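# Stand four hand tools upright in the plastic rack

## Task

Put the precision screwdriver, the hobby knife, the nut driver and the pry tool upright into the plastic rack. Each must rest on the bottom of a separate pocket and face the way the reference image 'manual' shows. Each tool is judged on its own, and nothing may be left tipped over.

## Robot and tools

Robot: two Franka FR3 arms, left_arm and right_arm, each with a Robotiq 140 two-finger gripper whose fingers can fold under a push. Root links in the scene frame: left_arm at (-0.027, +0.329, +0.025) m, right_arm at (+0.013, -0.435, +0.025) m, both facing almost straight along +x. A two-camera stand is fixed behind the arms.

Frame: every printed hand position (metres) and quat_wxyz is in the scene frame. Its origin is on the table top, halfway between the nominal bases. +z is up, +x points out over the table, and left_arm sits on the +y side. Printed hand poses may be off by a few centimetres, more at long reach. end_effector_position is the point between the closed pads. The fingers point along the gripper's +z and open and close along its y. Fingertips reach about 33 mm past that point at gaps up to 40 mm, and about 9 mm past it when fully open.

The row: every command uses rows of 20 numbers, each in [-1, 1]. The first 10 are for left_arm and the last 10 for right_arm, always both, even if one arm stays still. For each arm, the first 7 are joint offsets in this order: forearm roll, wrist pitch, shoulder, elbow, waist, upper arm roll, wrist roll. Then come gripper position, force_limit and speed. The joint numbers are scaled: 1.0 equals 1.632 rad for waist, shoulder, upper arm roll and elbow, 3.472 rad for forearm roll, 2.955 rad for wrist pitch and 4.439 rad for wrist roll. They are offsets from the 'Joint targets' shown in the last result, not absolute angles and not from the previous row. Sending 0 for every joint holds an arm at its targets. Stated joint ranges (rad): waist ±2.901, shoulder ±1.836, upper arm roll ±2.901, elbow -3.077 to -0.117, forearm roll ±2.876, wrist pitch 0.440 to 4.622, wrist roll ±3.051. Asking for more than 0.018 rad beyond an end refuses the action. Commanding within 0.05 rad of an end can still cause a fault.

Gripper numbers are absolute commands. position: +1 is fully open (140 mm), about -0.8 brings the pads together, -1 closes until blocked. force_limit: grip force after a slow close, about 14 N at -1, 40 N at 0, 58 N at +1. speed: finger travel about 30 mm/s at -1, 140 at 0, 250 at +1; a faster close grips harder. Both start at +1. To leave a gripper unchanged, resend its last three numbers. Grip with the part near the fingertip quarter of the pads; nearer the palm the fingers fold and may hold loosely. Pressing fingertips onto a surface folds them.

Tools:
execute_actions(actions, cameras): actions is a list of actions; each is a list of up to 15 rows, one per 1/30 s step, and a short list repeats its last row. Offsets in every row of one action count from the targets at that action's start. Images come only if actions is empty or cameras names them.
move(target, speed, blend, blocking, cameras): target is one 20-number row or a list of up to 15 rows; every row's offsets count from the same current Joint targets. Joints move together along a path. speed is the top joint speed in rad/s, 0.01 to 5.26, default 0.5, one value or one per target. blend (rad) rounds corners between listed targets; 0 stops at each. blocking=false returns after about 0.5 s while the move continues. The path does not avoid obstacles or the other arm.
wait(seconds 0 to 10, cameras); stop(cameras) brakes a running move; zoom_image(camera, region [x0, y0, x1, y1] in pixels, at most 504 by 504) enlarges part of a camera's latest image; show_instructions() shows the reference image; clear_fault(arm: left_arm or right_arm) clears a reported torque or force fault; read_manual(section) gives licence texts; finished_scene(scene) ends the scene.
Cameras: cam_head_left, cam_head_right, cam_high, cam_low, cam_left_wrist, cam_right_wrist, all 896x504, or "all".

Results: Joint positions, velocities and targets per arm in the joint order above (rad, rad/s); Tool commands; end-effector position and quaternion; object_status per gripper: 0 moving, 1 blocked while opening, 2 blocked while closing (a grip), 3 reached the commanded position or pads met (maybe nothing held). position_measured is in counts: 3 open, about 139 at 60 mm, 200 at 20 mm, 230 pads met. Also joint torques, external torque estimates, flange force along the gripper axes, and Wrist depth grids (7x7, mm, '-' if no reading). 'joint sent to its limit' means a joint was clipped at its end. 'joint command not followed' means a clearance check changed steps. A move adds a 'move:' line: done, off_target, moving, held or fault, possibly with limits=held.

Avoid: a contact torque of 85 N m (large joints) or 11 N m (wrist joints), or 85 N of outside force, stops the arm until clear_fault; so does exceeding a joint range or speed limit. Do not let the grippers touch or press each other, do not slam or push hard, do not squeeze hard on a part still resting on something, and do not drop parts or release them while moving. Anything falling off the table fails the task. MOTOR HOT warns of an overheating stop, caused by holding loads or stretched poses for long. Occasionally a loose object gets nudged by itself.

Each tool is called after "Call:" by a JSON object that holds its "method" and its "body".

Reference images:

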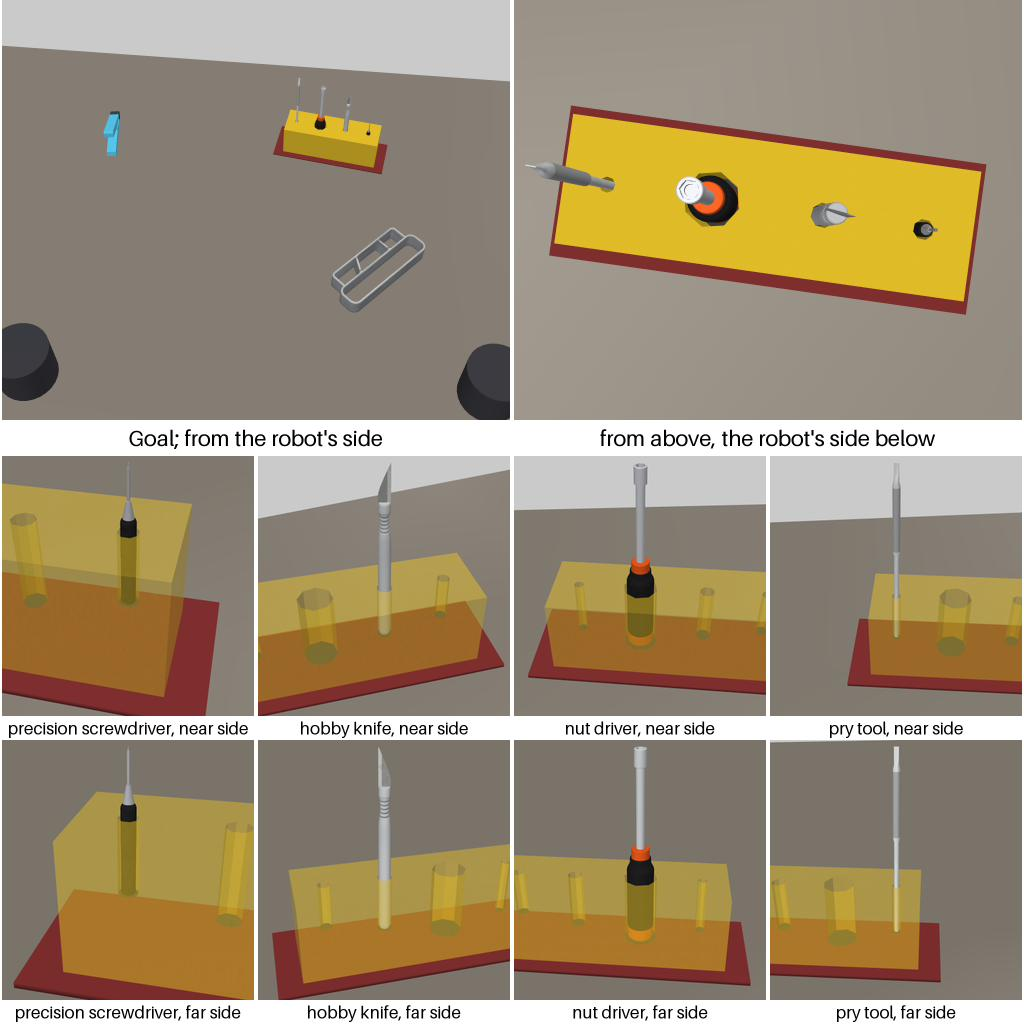

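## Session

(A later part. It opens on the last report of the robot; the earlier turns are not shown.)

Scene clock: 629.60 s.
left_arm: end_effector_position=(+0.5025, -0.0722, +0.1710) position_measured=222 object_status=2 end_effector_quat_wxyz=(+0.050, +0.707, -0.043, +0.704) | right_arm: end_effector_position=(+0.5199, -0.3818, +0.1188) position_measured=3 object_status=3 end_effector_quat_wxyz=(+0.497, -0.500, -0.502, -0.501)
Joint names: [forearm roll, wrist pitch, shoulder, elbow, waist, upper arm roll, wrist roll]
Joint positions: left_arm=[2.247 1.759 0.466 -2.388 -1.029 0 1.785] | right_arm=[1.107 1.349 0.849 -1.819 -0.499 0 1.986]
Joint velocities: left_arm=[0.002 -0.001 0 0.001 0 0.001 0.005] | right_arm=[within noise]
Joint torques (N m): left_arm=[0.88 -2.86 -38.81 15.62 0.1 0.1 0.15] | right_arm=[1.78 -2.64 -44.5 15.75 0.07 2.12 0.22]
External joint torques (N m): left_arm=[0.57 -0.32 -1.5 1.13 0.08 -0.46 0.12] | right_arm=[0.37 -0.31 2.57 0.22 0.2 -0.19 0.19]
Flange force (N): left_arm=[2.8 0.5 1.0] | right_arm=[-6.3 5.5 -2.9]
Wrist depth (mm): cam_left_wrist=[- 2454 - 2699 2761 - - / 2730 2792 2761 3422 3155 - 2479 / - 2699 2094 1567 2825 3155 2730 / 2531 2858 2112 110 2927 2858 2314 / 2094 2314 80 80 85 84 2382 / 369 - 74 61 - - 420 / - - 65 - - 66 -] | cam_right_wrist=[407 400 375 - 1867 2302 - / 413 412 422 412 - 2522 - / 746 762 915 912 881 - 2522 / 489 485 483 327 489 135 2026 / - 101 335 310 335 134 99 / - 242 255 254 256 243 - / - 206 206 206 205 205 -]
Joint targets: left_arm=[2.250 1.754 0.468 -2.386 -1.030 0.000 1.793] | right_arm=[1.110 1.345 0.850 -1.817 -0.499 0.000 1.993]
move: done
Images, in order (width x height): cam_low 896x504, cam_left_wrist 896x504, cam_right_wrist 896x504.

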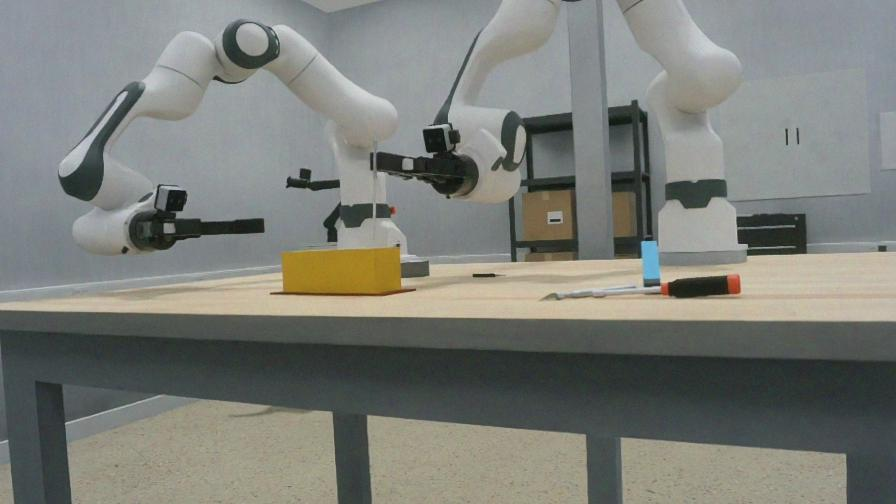

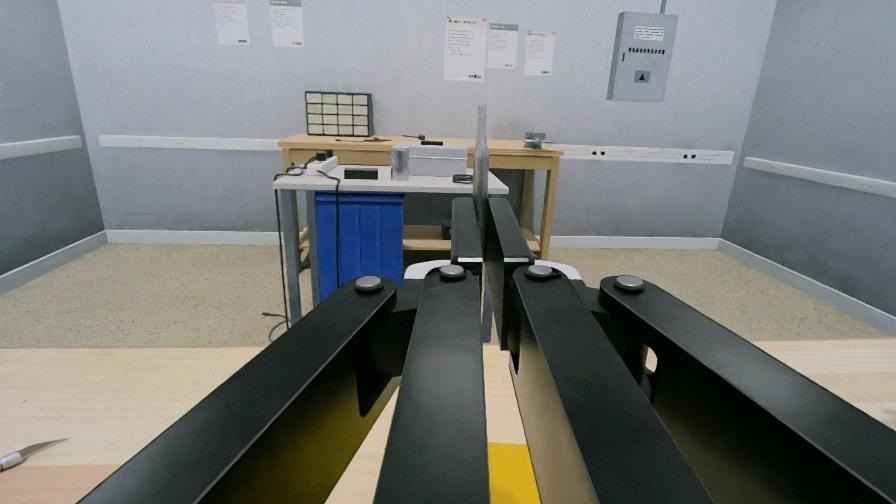

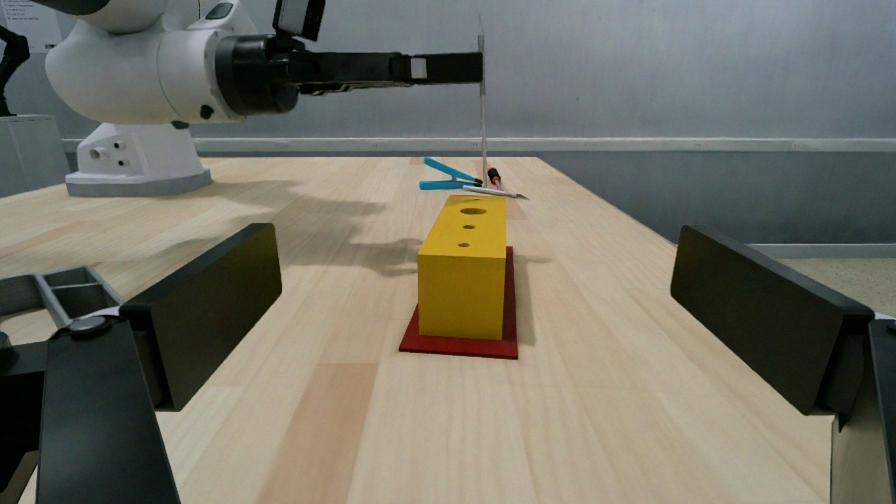

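Excellent. Zoom in on both views.

Call:
{"method": "zoom_image", "body": {"camera": "cam_right_wrist", "region": [400, 100, 560, 260]}}

Call:
{"method": "zoom_image", "body": {"camera": "cam_left_wrist", "region": [400, 304, 600, 504]}}

Call:
{"method": "zoom_image", "body": {"camera": "cam_low", "region": [270, 120, 430, 300]}}

Scaled by 3.150.

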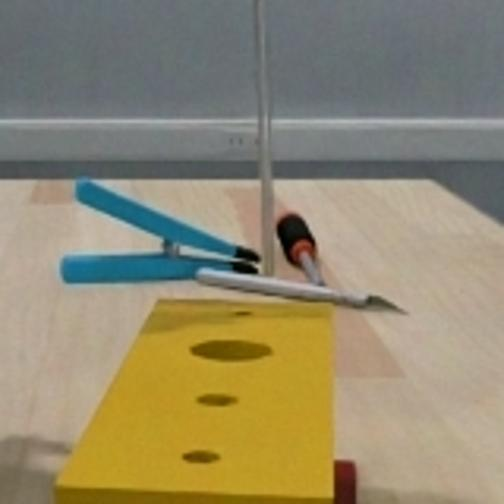

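Scaled by 2.520.

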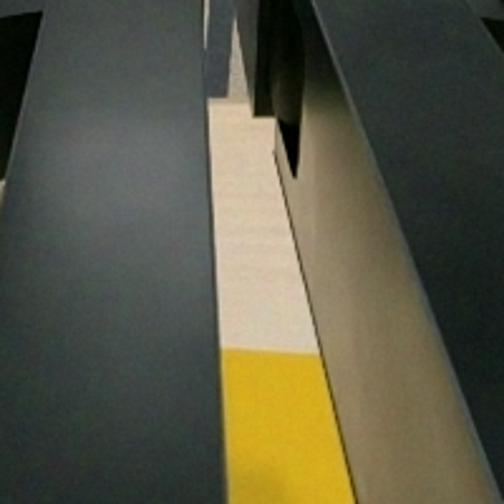

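Scaled by 2.800.

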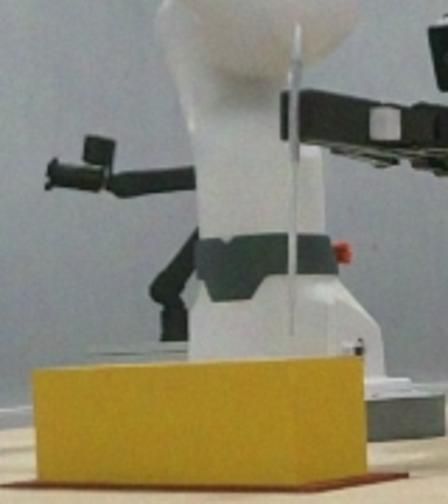

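Call:
{"method": "execute_actions", "body": {"actions": [], "cameras": ["cam_head_left", "cam_head_right", "cam_high", "cam_low", "cam_left_wrist", "cam_right_wrist"]}}

Call:
{"method": "zoom_image", "body": {"camera": "cam_head_left", "region": [420, 270, 500, 340]}}

Call:
{"method": "zoom_image", "body": {"camera": "cam_head_right", "region": [430, 270, 510, 340]}}

Call:
{"method": "zoom_image", "body": {"camera": "cam_high", "region": [330, 200, 430, 330]}}

Call:
{"method": "zoom_image", "body": {"camera": "cam_left_wrist", "region": [440, 90, 530, 360]}}

Scene clock: 683.87 s.
left_arm: end_effector_position=(+0.5025, -0.0722, +0.1710) position_measured=222 object_status=2 end_effector_quat_wxyz=(+0.049, +0.707, -0.044, +0.704) | right_arm: end_effector_position=(+0.5199, -0.3818, +0.1188) position_measured=3 object_status=3 end_effector_quat_wxyz=(+0.497, -0.500, -0.502, -0.501)
Joint names: [forearm roll, wrist pitch, shoulder, elbow, waist, upper arm roll, wrist roll]
Joint positions: left_arm=[2.247 1.759 0.466 -2.388 -1.029 0 1.787] | right_arm=[1.107 1.349 0.849 -1.819 -0.499 0 1.986]
Joint velocities: within noise
Joint torques (N m): left_arm=[0.86 -2.82 -38.83 15.59 0.11 0.13 0.2] | right_arm=[1.78 -2.64 -44.46 15.78 0.08 2.16 0.19]
External joint torques (N m): left_arm=[0.55 -0.3 -1.65 1.18 0.15 -0.37 0.16] | right_arm=[0.39 -0.31 2.39 0.37 0.01 -0.27 0.16]
Flange force (N): left_arm=[3.3 0.5 1.1] | right_arm=[-6.1 5.6 -3.3]
Wrist depth (mm): cam_left_wrist=[3075 2858 - 2208 - - - / - 3239 3037 - 3572 - - / - - 2112 1598 3796 - 2892 / 2927 2825 2112 110 3374 3114 2359 / 2076 2189 80 80 85 84 2292 / 371 - 74 61 - - 417 / - - 65 - - 66 -] | cam_right_wrist=[412 405 396 2605 - 2062 1731 / 422 417 408 384 2605 2577 2175 / 767 770 885 908 905 2823 2694 / 484 489 488 412 489 134 3161 / - 101 334 310 337 134 99 / - 242 255 255 255 245 - / - 205 206 206 206 205 -]
Joint targets: left_arm=[2.250 1.754 0.468 -2.386 -1.030 0.000 1.793] | right_arm=[1.110 1.345 0.850 -1.817 -0.499 0.000 1.993]
Tool commands: left_gripper/position=-1.0 left_gripper/force_limit=-1.0 left_gripper/speed=-1.0 right_gripper/position=+1.0 right_gripper/force_limit=+1.0 right_gripper/speed=+1.0

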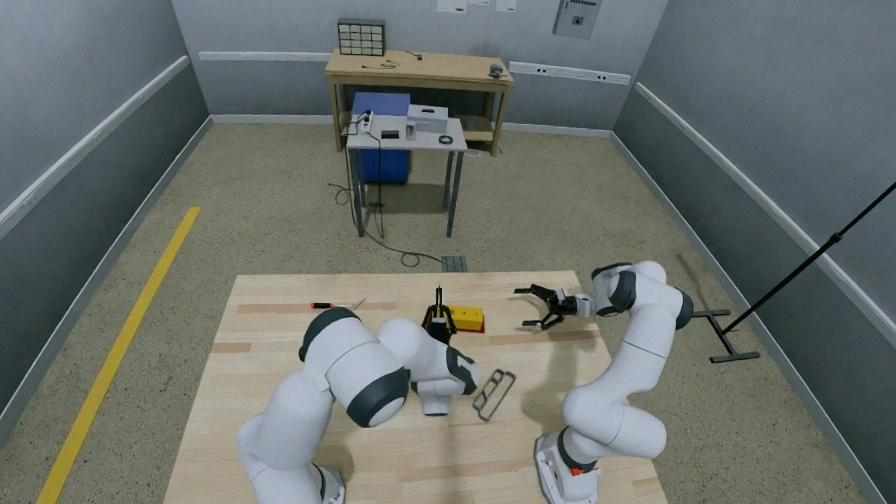

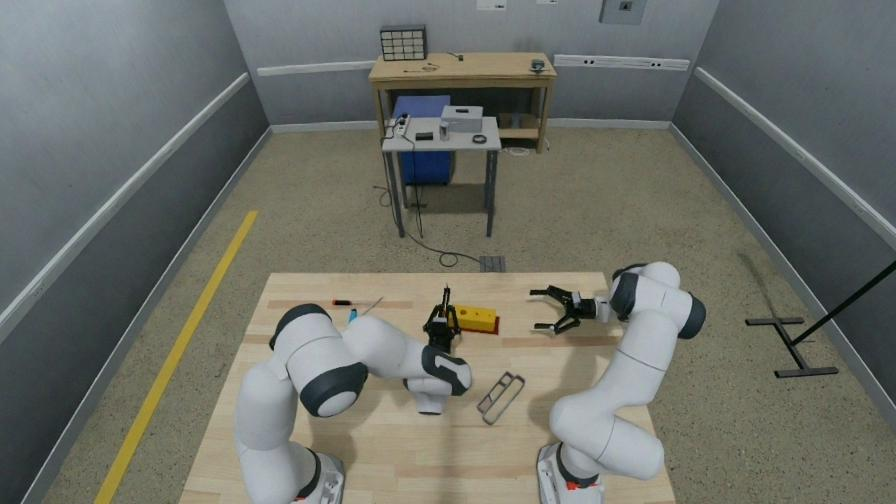

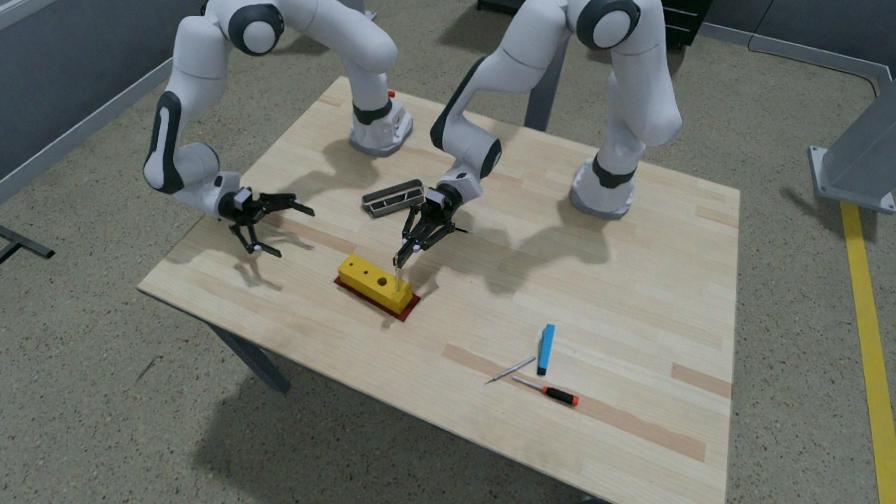

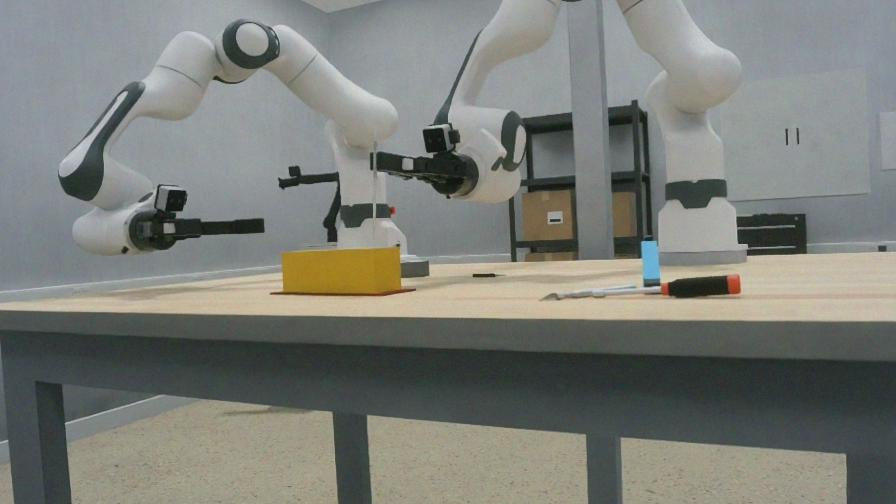

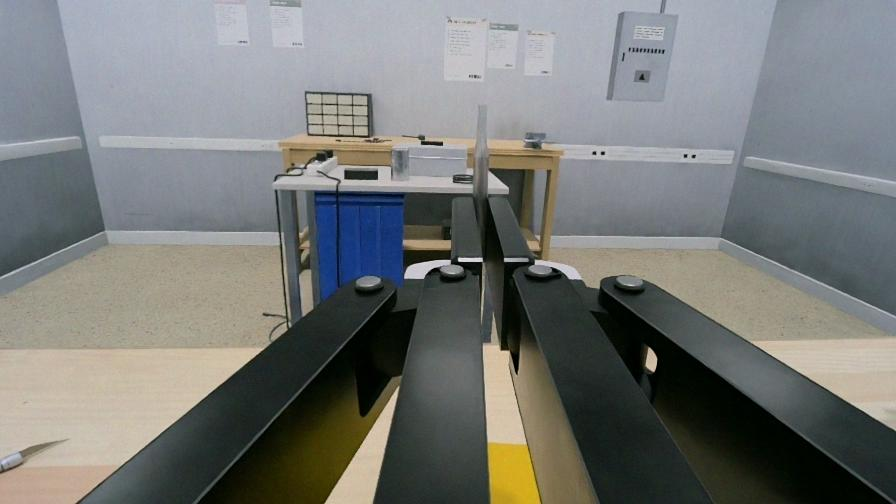

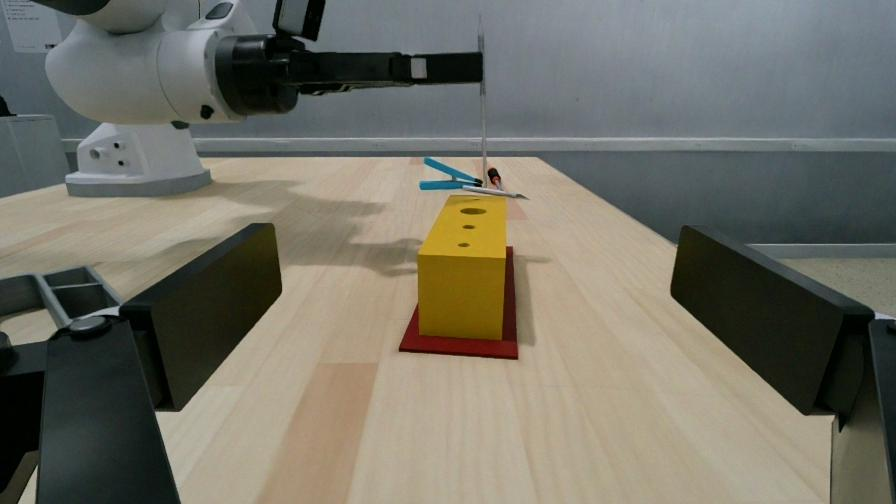

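Scaled by 6.300.

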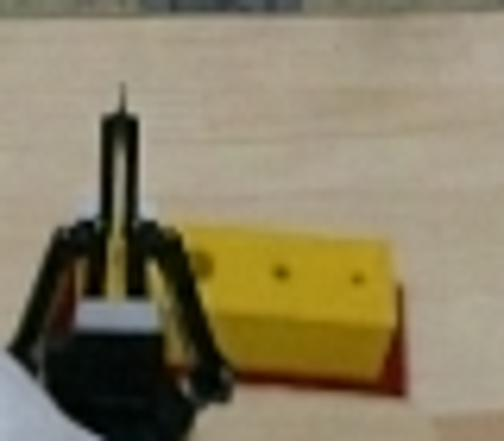

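Scaled by 6.300.

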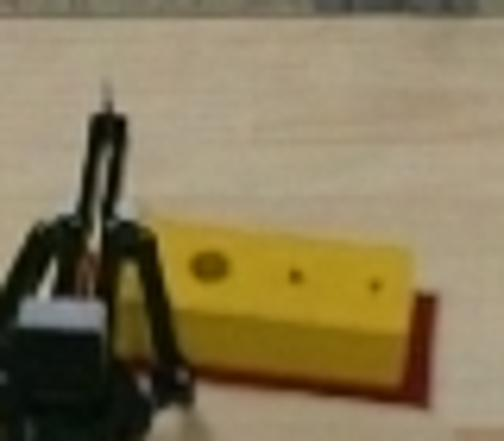

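Scaled by 3.877.

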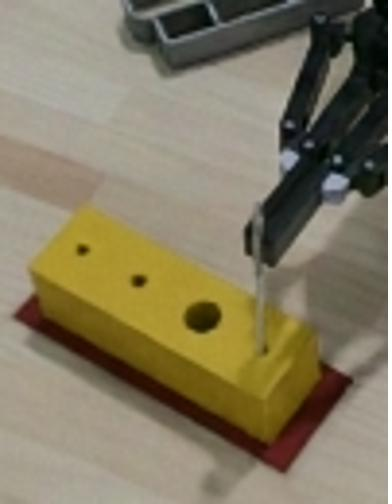

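Scaled by 1.867.

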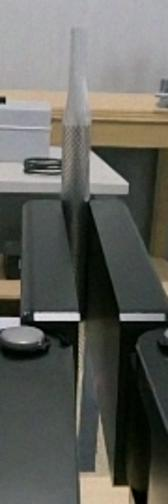

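Call:
{"method": "move", "body": {"target": [-0.0073, 0.0254, -0.0192, 0.0078, -0.0047, 0, 0.0184, -1, -1, -1, 0, 0, 0, 0, 0, 0, 0, 1, 1, 1], "speed": 0.2, "cameras": ["cam_low", "cam_high", "cam_left_wrist", "cam_right_wrist"]}}

Call:
{"method": "zoom_image", "body": {"camera": "cam_right_wrist", "region": [440, 130, 520, 220]}}

Call:
{"method": "zoom_image", "body": {"camera": "cam_high", "region": [335, 235, 425, 325]}}

Call:
{"method": "zoom_image", "body": {"camera": "cam_low", "region": [330, 120, 430, 300]}}

Call:
{"method": "zoom_image", "body": {"camera": "cam_left_wrist", "region": [440, 90, 530, 360]}}

Scene clock: 743.17 s.
left_arm: end_effector_position=(+0.4989, -0.0837, +0.1715) position_measured=222 object_status=2 end_effector_quat_wxyz=(+0.034, +0.721, -0.063, +0.689) | right_arm: end_effector_position=(+0.5199, -0.3818, +0.1188) position_measured=3 object_status=3 end_effector_quat_wxyz=(+0.497, -0.500, -0.502, -0.501)
Joint names: [forearm roll, wrist pitch, shoulder, elbow, waist, upper arm roll, wrist roll]
Joint positions: left_arm=[2.227 1.825 0.439 -2.375 -1.037 0 1.866] | right_arm=[1.107 1.349 0.849 -1.819 -0.499 0 1.986]
Joint velocities: left_arm=[0 0.001 -0.001 0.001 0 0.001 0.006] | right_arm=[within noise]
Joint torques (N m): left_arm=[-0.07 -2.08 -39.46 16.19 -0.09 0 0.19] | right_arm=[1.77 -2.65 -44.47 15.76 0.06 2.21 0.22]
External joint torques (N m): left_arm=[-0.39 0.32 -2.18 0.92 0.1 -0.3 0.17] | right_arm=[0.38 -0.33 2.4 0.34 0.11 -0.12 0.19]
Flange force (N): left_arm=[5.9 0.3 -0.9] | right_arm=[-6.1 5.7 -3.1]
Wrist depth (mm): cam_left_wrist=[2641 2792 3075 2792 2963 2963 - / - 3155 2699 2761 2892 3521 2557 / 3422 3037 2059 1472 - - - / 2641 2927 2169 110 2825 2792 2454 / 2189 2169 80 80 85 84 467 / 384 - 74 61 - - 377 / - - 65 - - 66 -] | cam_right_wrist=[391 383 375 2444 - 2280 4019 / 430 400 - - - - - / 760 772 908 885 2522 2605 2964 / 485 487 484 327 488 135 2605 / - 101 335 306 335 134 98 / - 243 255 255 255 243 - / - 206 206 205 206 205 -]
Joint targets: left_arm=[2.225 1.829 0.436 -2.373 -1.038 0.000 1.874] | right_arm=[1.110 1.345 0.850 -1.817 -0.499 0.000 1.993]
move: done
Images, in order (width x height): cam_high 896x504, cam_low 896x504, cam_left_wrist 896x504, cam_right_wrist 896x504.

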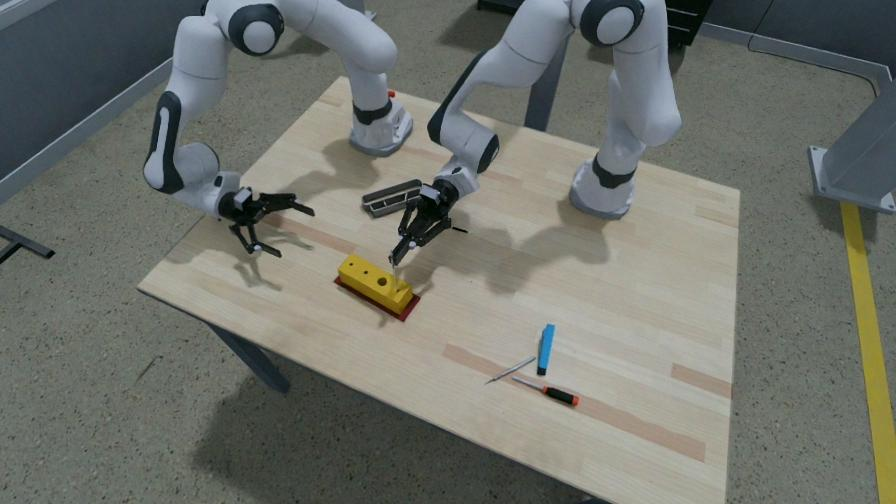

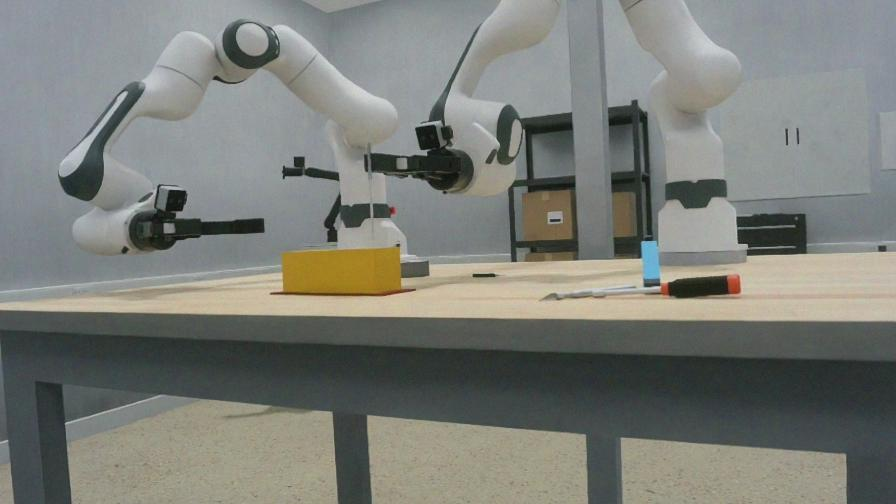

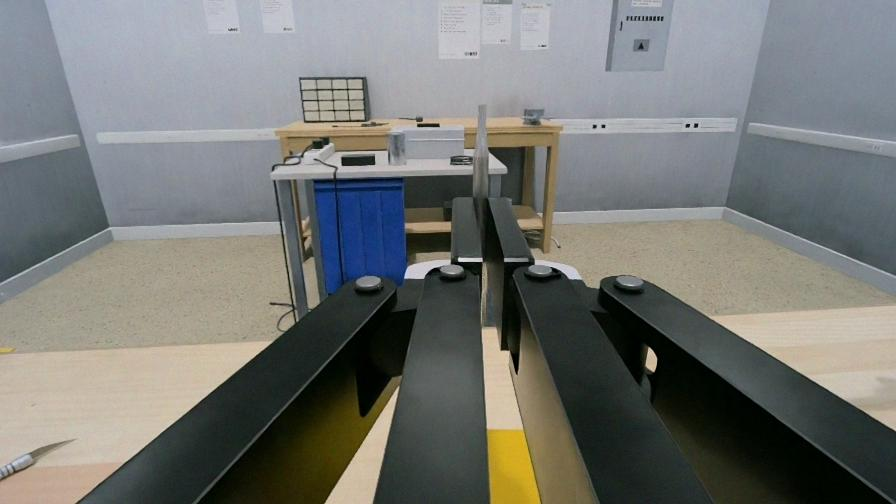

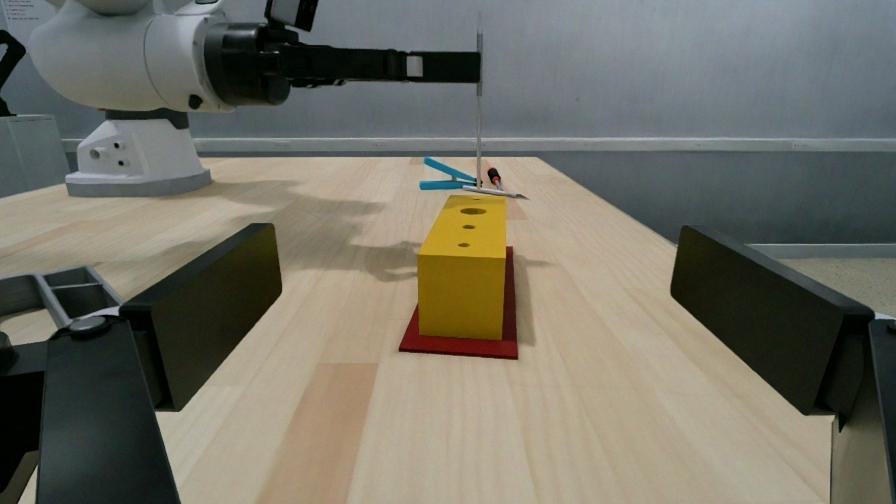

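Scaled by 5.600.

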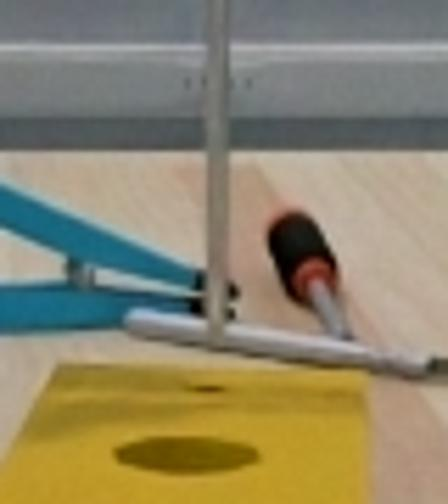

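Scaled by 5.600.

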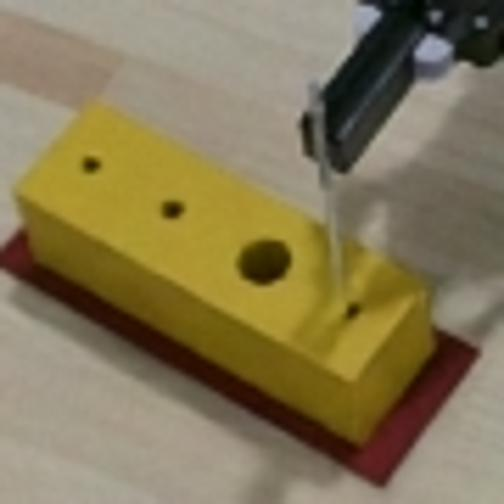

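Scaled by 2.800.

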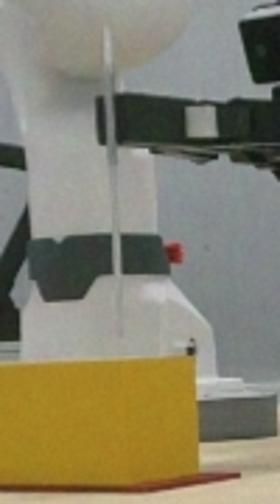

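Scaled by 1.867.

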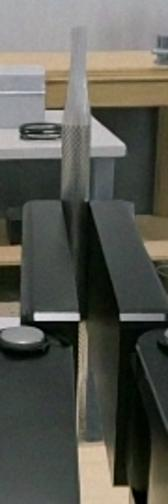

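Call:
{"method": "zoom_image", "body": {"camera": "cam_high", "region": [380, 270, 416, 306]}}

Scaled by 14.000.

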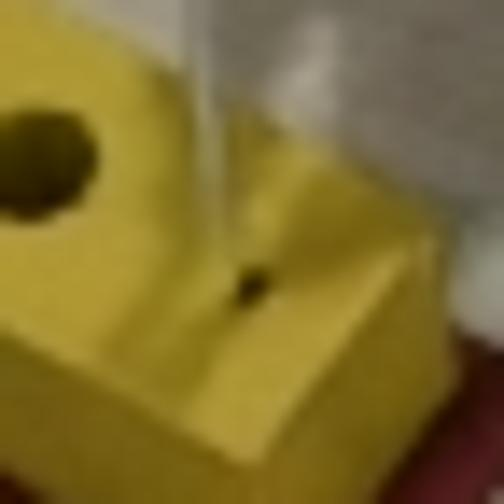

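Call:
{"method": "move", "body": {"target": [0.00216, 0.00428, -0.00313, -0.01238, 0.00594, 0, -0.00701, -1, -1, -1, 0, 0, 0, 0, 0, 0, 0, 1, 1, 1], "speed": 0.1, "cameras": ["cam_low", "cam_high", "cam_right_wrist"]}}

Call:
{"method": "zoom_image", "body": {"camera": "cam_right_wrist", "region": [460, 165, 500, 205]}}

Call:
{"method": "zoom_image", "body": {"camera": "cam_high", "region": [376, 260, 416, 300]}}

Call:
{"method": "zoom_image", "body": {"camera": "cam_low", "region": [330, 120, 430, 300]}}

Scene clock: 788.10 s.
left_arm: end_effector_position=(+0.4968, -0.0757, +0.1637) position_measured=222 object_status=2 end_effector_quat_wxyz=(+0.035, +0.728, -0.060, +0.682) | right_arm: end_effector_position=(+0.5199, -0.3818, +0.1188) position_measured=3 object_status=3 end_effector_quat_wxyz=(+0.497, -0.500, -0.502, -0.501)
Joint names: [forearm roll, wrist pitch, shoulder, elbow, waist, upper arm roll, wrist roll]
Joint positions: left_arm=[2.229 1.838 0.434 -2.392 -1.029 0 1.851] | right_arm=[1.107 1.349 0.849 -1.819 -0.499 0 1.986]
Joint velocities: left_arm=[0 0 0 0.001 0 0.001 -0.005] | right_arm=[within noise]
Joint torques (N m): left_arm=[0.85 -2.04 -39.32 15.2 1.09 -0.02 -0.28] | right_arm=[1.78 -2.65 -44.46 15.75 0.04 2.13 0.22]
External joint torques (N m): left_arm=[0.55 0.34 -2.31 0.14 1.11 -0.46 -0.31] | right_arm=[0.4 -0.32 2.37 0.36 -0.02 -0.29 0.18]
Flange force (N): left_arm=[6.3 -4.2 -0.6] | right_arm=[-6.1 5.6 -3.3]
Wrist depth (mm): cam_left_wrist=[- - - - 3239 2131 - / 2927 - 2504 1500 3374 3283 - / - - 2150 1518 3075 2927 - / 2429 2761 2150 110 2699 2730 2612 / 1959 2112 80 80 85 84 440 / 364 - 74 61 - - 361 / - - 65 - - 66 -] | cam_right_wrist=[398 393 389 - - - 2117 / 741 404 386 - 3648 - - / 780 777 891 898 1063 3436 2216 / 487 480 489 - 487 145 2789 / - 101 334 311 333 134 98 / - 243 254 255 255 243 - / - 205 205 206 206 205 -]
Joint targets: left_arm=[2.232 1.842 0.431 -2.393 -1.028 0.000 1.843] | right_arm=[1.110 1.345 0.850 -1.817 -0.499 0.000 1.993]
move: done
Images, in order (width x height): cam_high 896x504, cam_low 896x504, cam_right_wrist 896x504.

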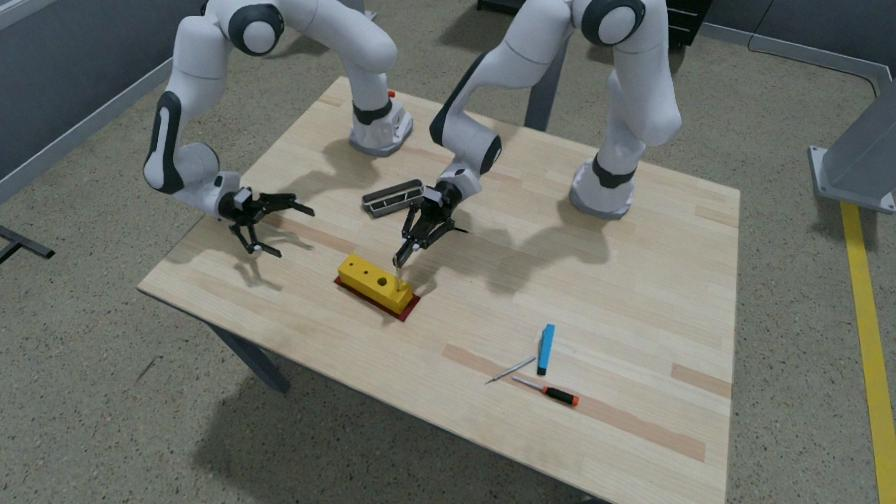

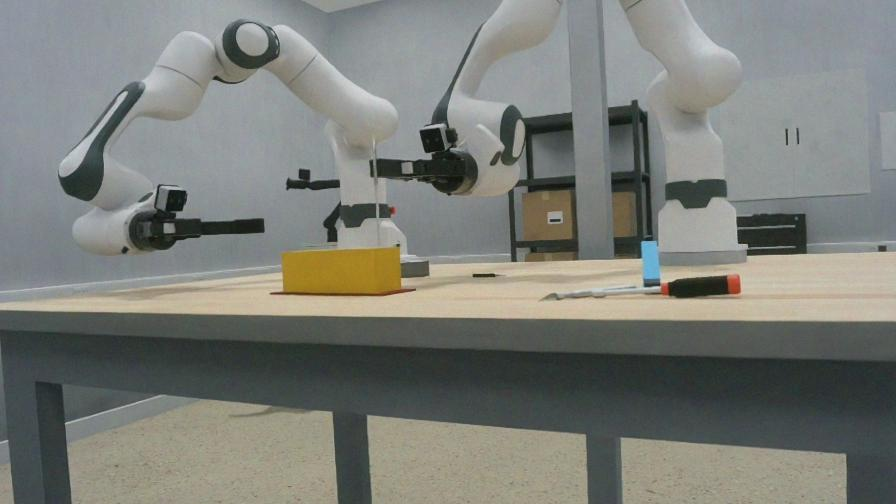

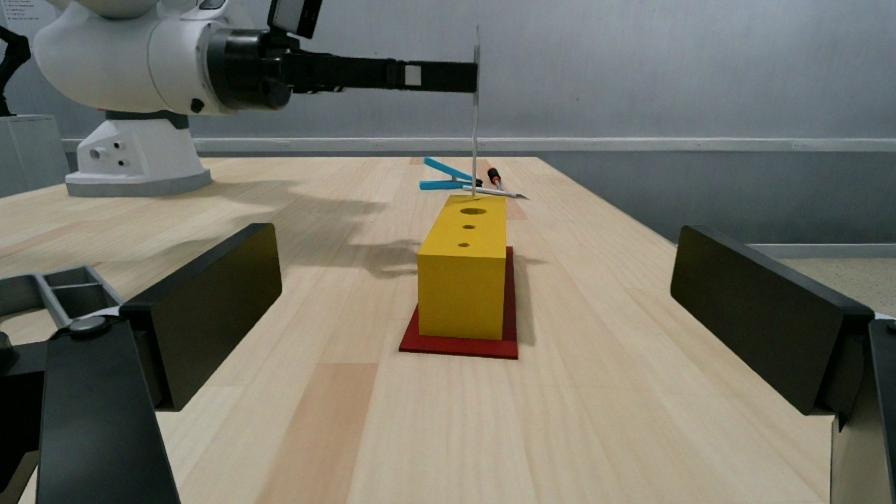

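Scaled by 12.600.

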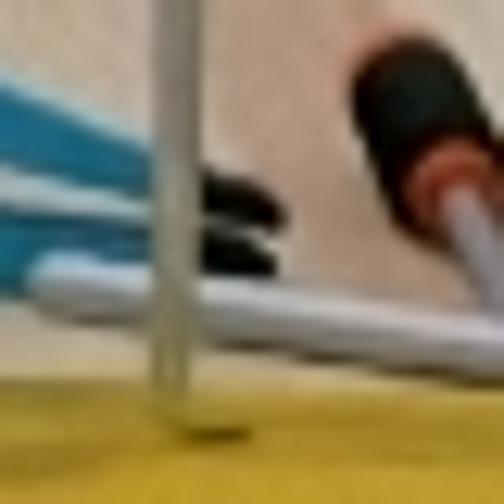

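Scaled by 12.600.

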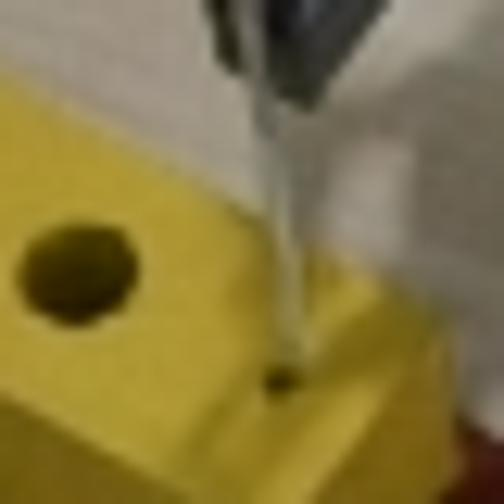

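Scaled by 2.800.

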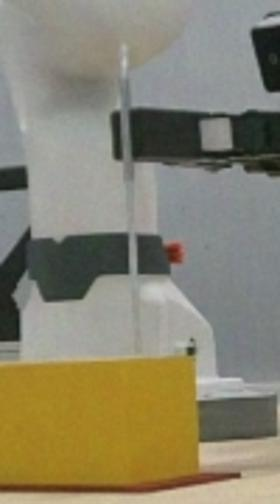

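Call:
{"method": "move", "body": {"target": [0.0024, 0.0014, 0.00025, 0.002, 0.0055, 0, 0.00016, -1, -1, -1, 0, 0, 0, 0, 0, 0, 0, 1, 1, 1], "speed": 0.05, "cameras": ["cam_high", "cam_right_wrist"]}}

Call:
{"method": "zoom_image", "body": {"camera": "cam_right_wrist", "region": [460, 165, 500, 205]}}

Call:
{"method": "zoom_image", "body": {"camera": "cam_high", "region": [376, 260, 416, 300]}}

Scene clock: 815.10 s.
left_arm: end_effector_position=(+0.4997, -0.0734, +0.1631) position_measured=222 object_status=2 end_effector_quat_wxyz=(+0.035, +0.729, -0.060, +0.681) | right_arm: end_effector_position=(+0.5199, -0.3818, +0.1188) position_measured=3 object_status=3 end_effector_quat_wxyz=(+0.497, -0.500, -0.502, -0.501)
Joint names: [forearm roll, wrist pitch, shoulder, elbow, waist, upper arm roll, wrist roll]
Joint positions: left_arm=[2.237 1.842 0.434 -2.392 -1.02 0 1.849] | right_arm=[1.107 1.349 0.849 -1.819 -0.499 0 1.986]
Joint velocities: left_arm=[0.003 0.003 0 0.001 0.001 -0.001 0] | right_arm=[within noise]
Joint torques (N m): left_arm=[0.89 -1.94 -39.04 16.05 1.08 0 -0.18] | right_arm=[1.77 -2.66 -44.49 15.75 0.03 2.16 0.27]
External joint torques (N m): left_arm=[0.6 0.41 -2.24 1.11 1.2 -0.34 -0.21] | right_arm=[0.37 -0.33 2.49 0.3 0.08 -0.2 0.24]
Flange force (N): left_arm=[5.6 -2.0 2.0] | right_arm=[-6.2 5.7 -3.2]
Wrist depth (mm): cam_left_wrist=[- - - 3037 2792 3626 - / - 2825 2858 1577 3239 - - / - - 1913 1481 - - - / 2641 2825 2270 110 2670 2761 2584 / 1991 2189 80 80 85 84 443 / 363 - 74 61 - - 359 / - - 65 - - 66 -] | cam_right_wrist=[403 397 2664 - - 2136 2725 / 746 417 2577 2605 - - 2136 / 746 765 902 891 902 3040 - / 489 488 488 327 486 134 2927 / - 101 335 309 336 134 99 / - 242 254 255 255 243 - / - 205 205 205 206 205 -]
Joint targets: left_arm=[2.240 1.846 0.432 -2.390 -1.019 0.000 1.844] | right_arm=[1.110 1.345 0.850 -1.817 -0.499 0.000 1.993]
move: done
Images, in order (width x height): cam_high 896x504, cam_right_wrist 896x504.

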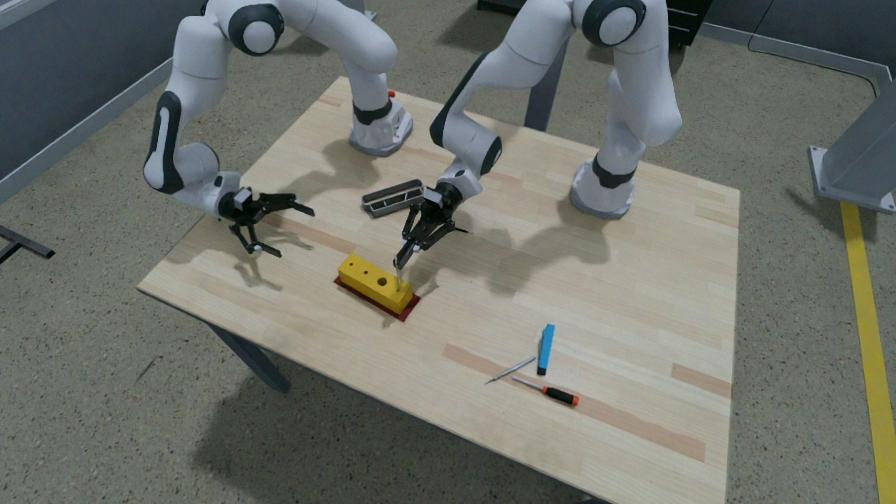

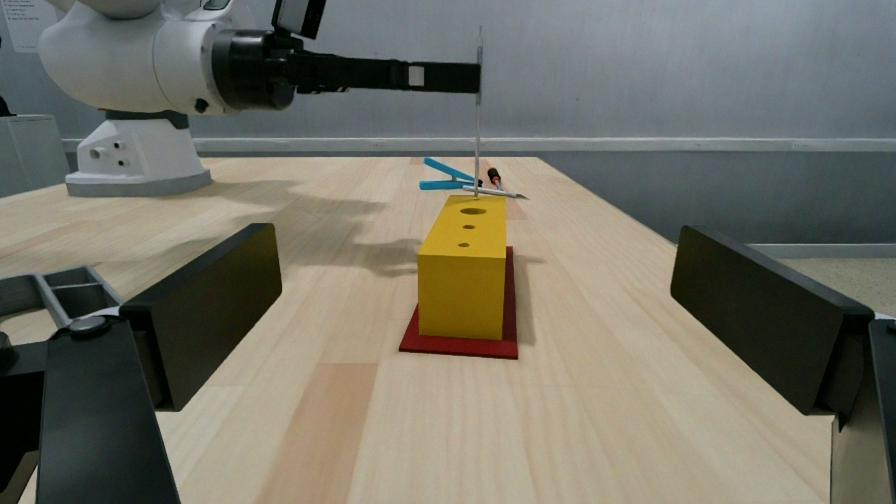

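Scaled by 12.600.

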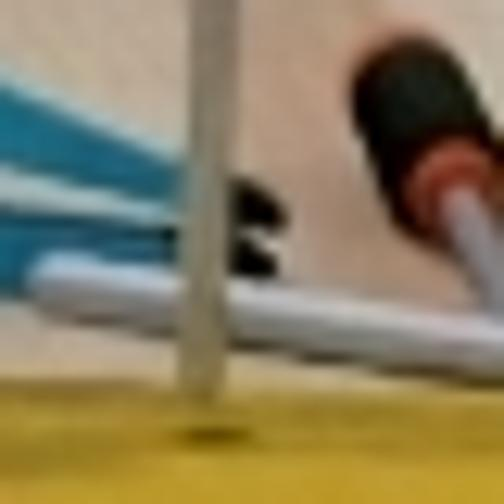

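Scaled by 12.600.

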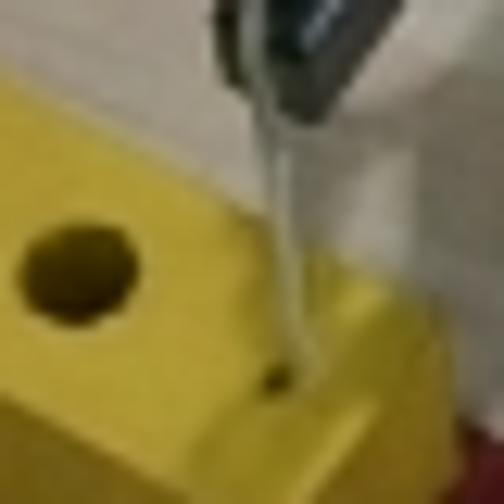

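Call:
{"method": "move", "body": {"target": [0, 0, 0, 0, 0, 0, 0, -1, -1, -1, -0.038, 0.1059, -0.4602, -0.1814, 0.1241, 0, 0.1032, 1, 1, 1], "speed": 0.7, "cameras": ["cam_high", "cam_right_wrist"]}}

Call:
{"method": "zoom_image", "body": {"camera": "cam_right_wrist", "region": [380, 150, 540, 310]}}

Scene clock: 861.37 s.
left_arm: end_effector_position=(+0.4996, -0.0736, +0.1630) position_measured=222 object_status=2 end_effector_quat_wxyz=(+0.035, +0.729, -0.060, +0.681) | right_arm: end_effector_position=(+0.5284, -0.3294, +0.2942) position_measured=3 object_status=3 end_effector_quat_wxyz=(-0.355, +0.611, +0.612, +0.356)
Joint names: [forearm roll, wrist pitch, shoulder, elbow, waist, upper arm roll, wrist roll]
Joint positions: left_arm=[2.238 1.842 0.434 -2.392 -1.02 0 1.849] | right_arm=[0.981 1.655 0.099 -2.112 -0.298 0.001 2.443]
Joint velocities: left_arm=[within noise] | right_arm=[0 0 0 0 0 0 0.006]
Joint torques (N m): left_arm=[0.83 -2.04 -39.03 16.07 1.09 -0.01 -0.2] | right_arm=[1.58 0.01 -32.25 21.98 0.46 -0.63 0.29]
External joint torques (N m): left_arm=[0.55 0.32 -2.14 1.09 1.08 -0.46 -0.22] | right_arm=[-0.36 0.22 2.03 -0.82 0.41 -0.93 0.26]
Flange force (N): left_arm=[5.2 -1.7 1.6] | right_arm=[-3.2 2.6 0.6]
Wrist depth (mm): cam_left_wrist=[- - 2670 2792 2858 2927 - / 2792 2892 2730 3155 2612 2792 2479 / - 2270 1991 1500 4117 3239 2336 / 2584 2792 2131 110 2612 2641 2699 / 2024 2112 80 80 85 84 440 / 364 - 74 61 - - 362 / - - 65 - - 66 -] | cam_right_wrist=[361 377 912 923 968 2216 2549 / 372 368 376 681 758 2258 2080 / 610 606 611 613 611 1912 1943 / 527 526 527 519 526 145 1647 / - 101 459 448 458 125 98 / - 393 408 406 407 409 - / - 364 366 365 368 369 -]
Joint targets: left_arm=[2.240 1.846 0.432 -2.390 -1.019 0.000 1.844] | right_arm=[0.978 1.658 0.099 -2.114 -0.296 0.000 2.451]
move: done
Images, in order (width x height): cam_high 896x504, cam_right_wrist 896x504.

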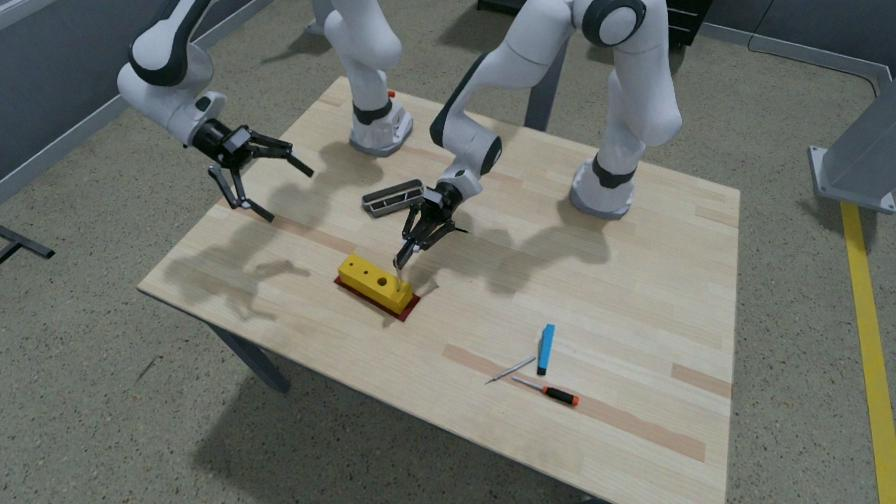

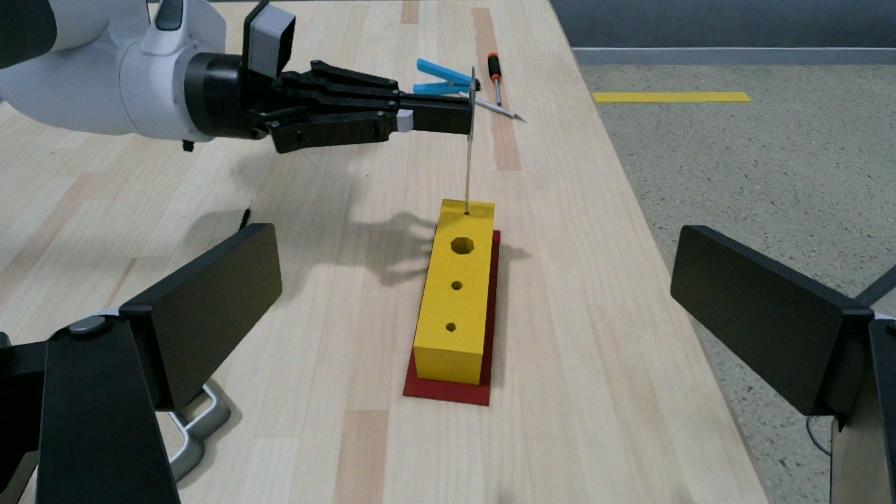

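Scaled by 3.150.

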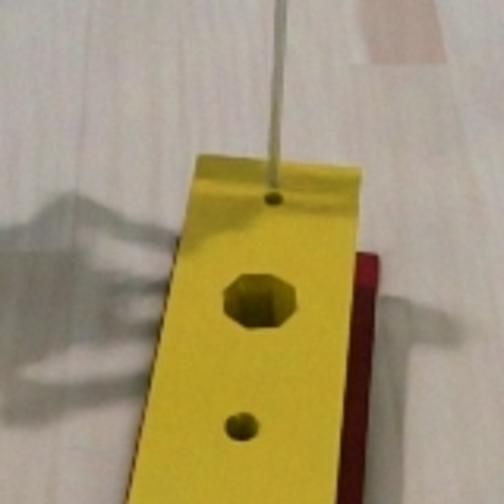

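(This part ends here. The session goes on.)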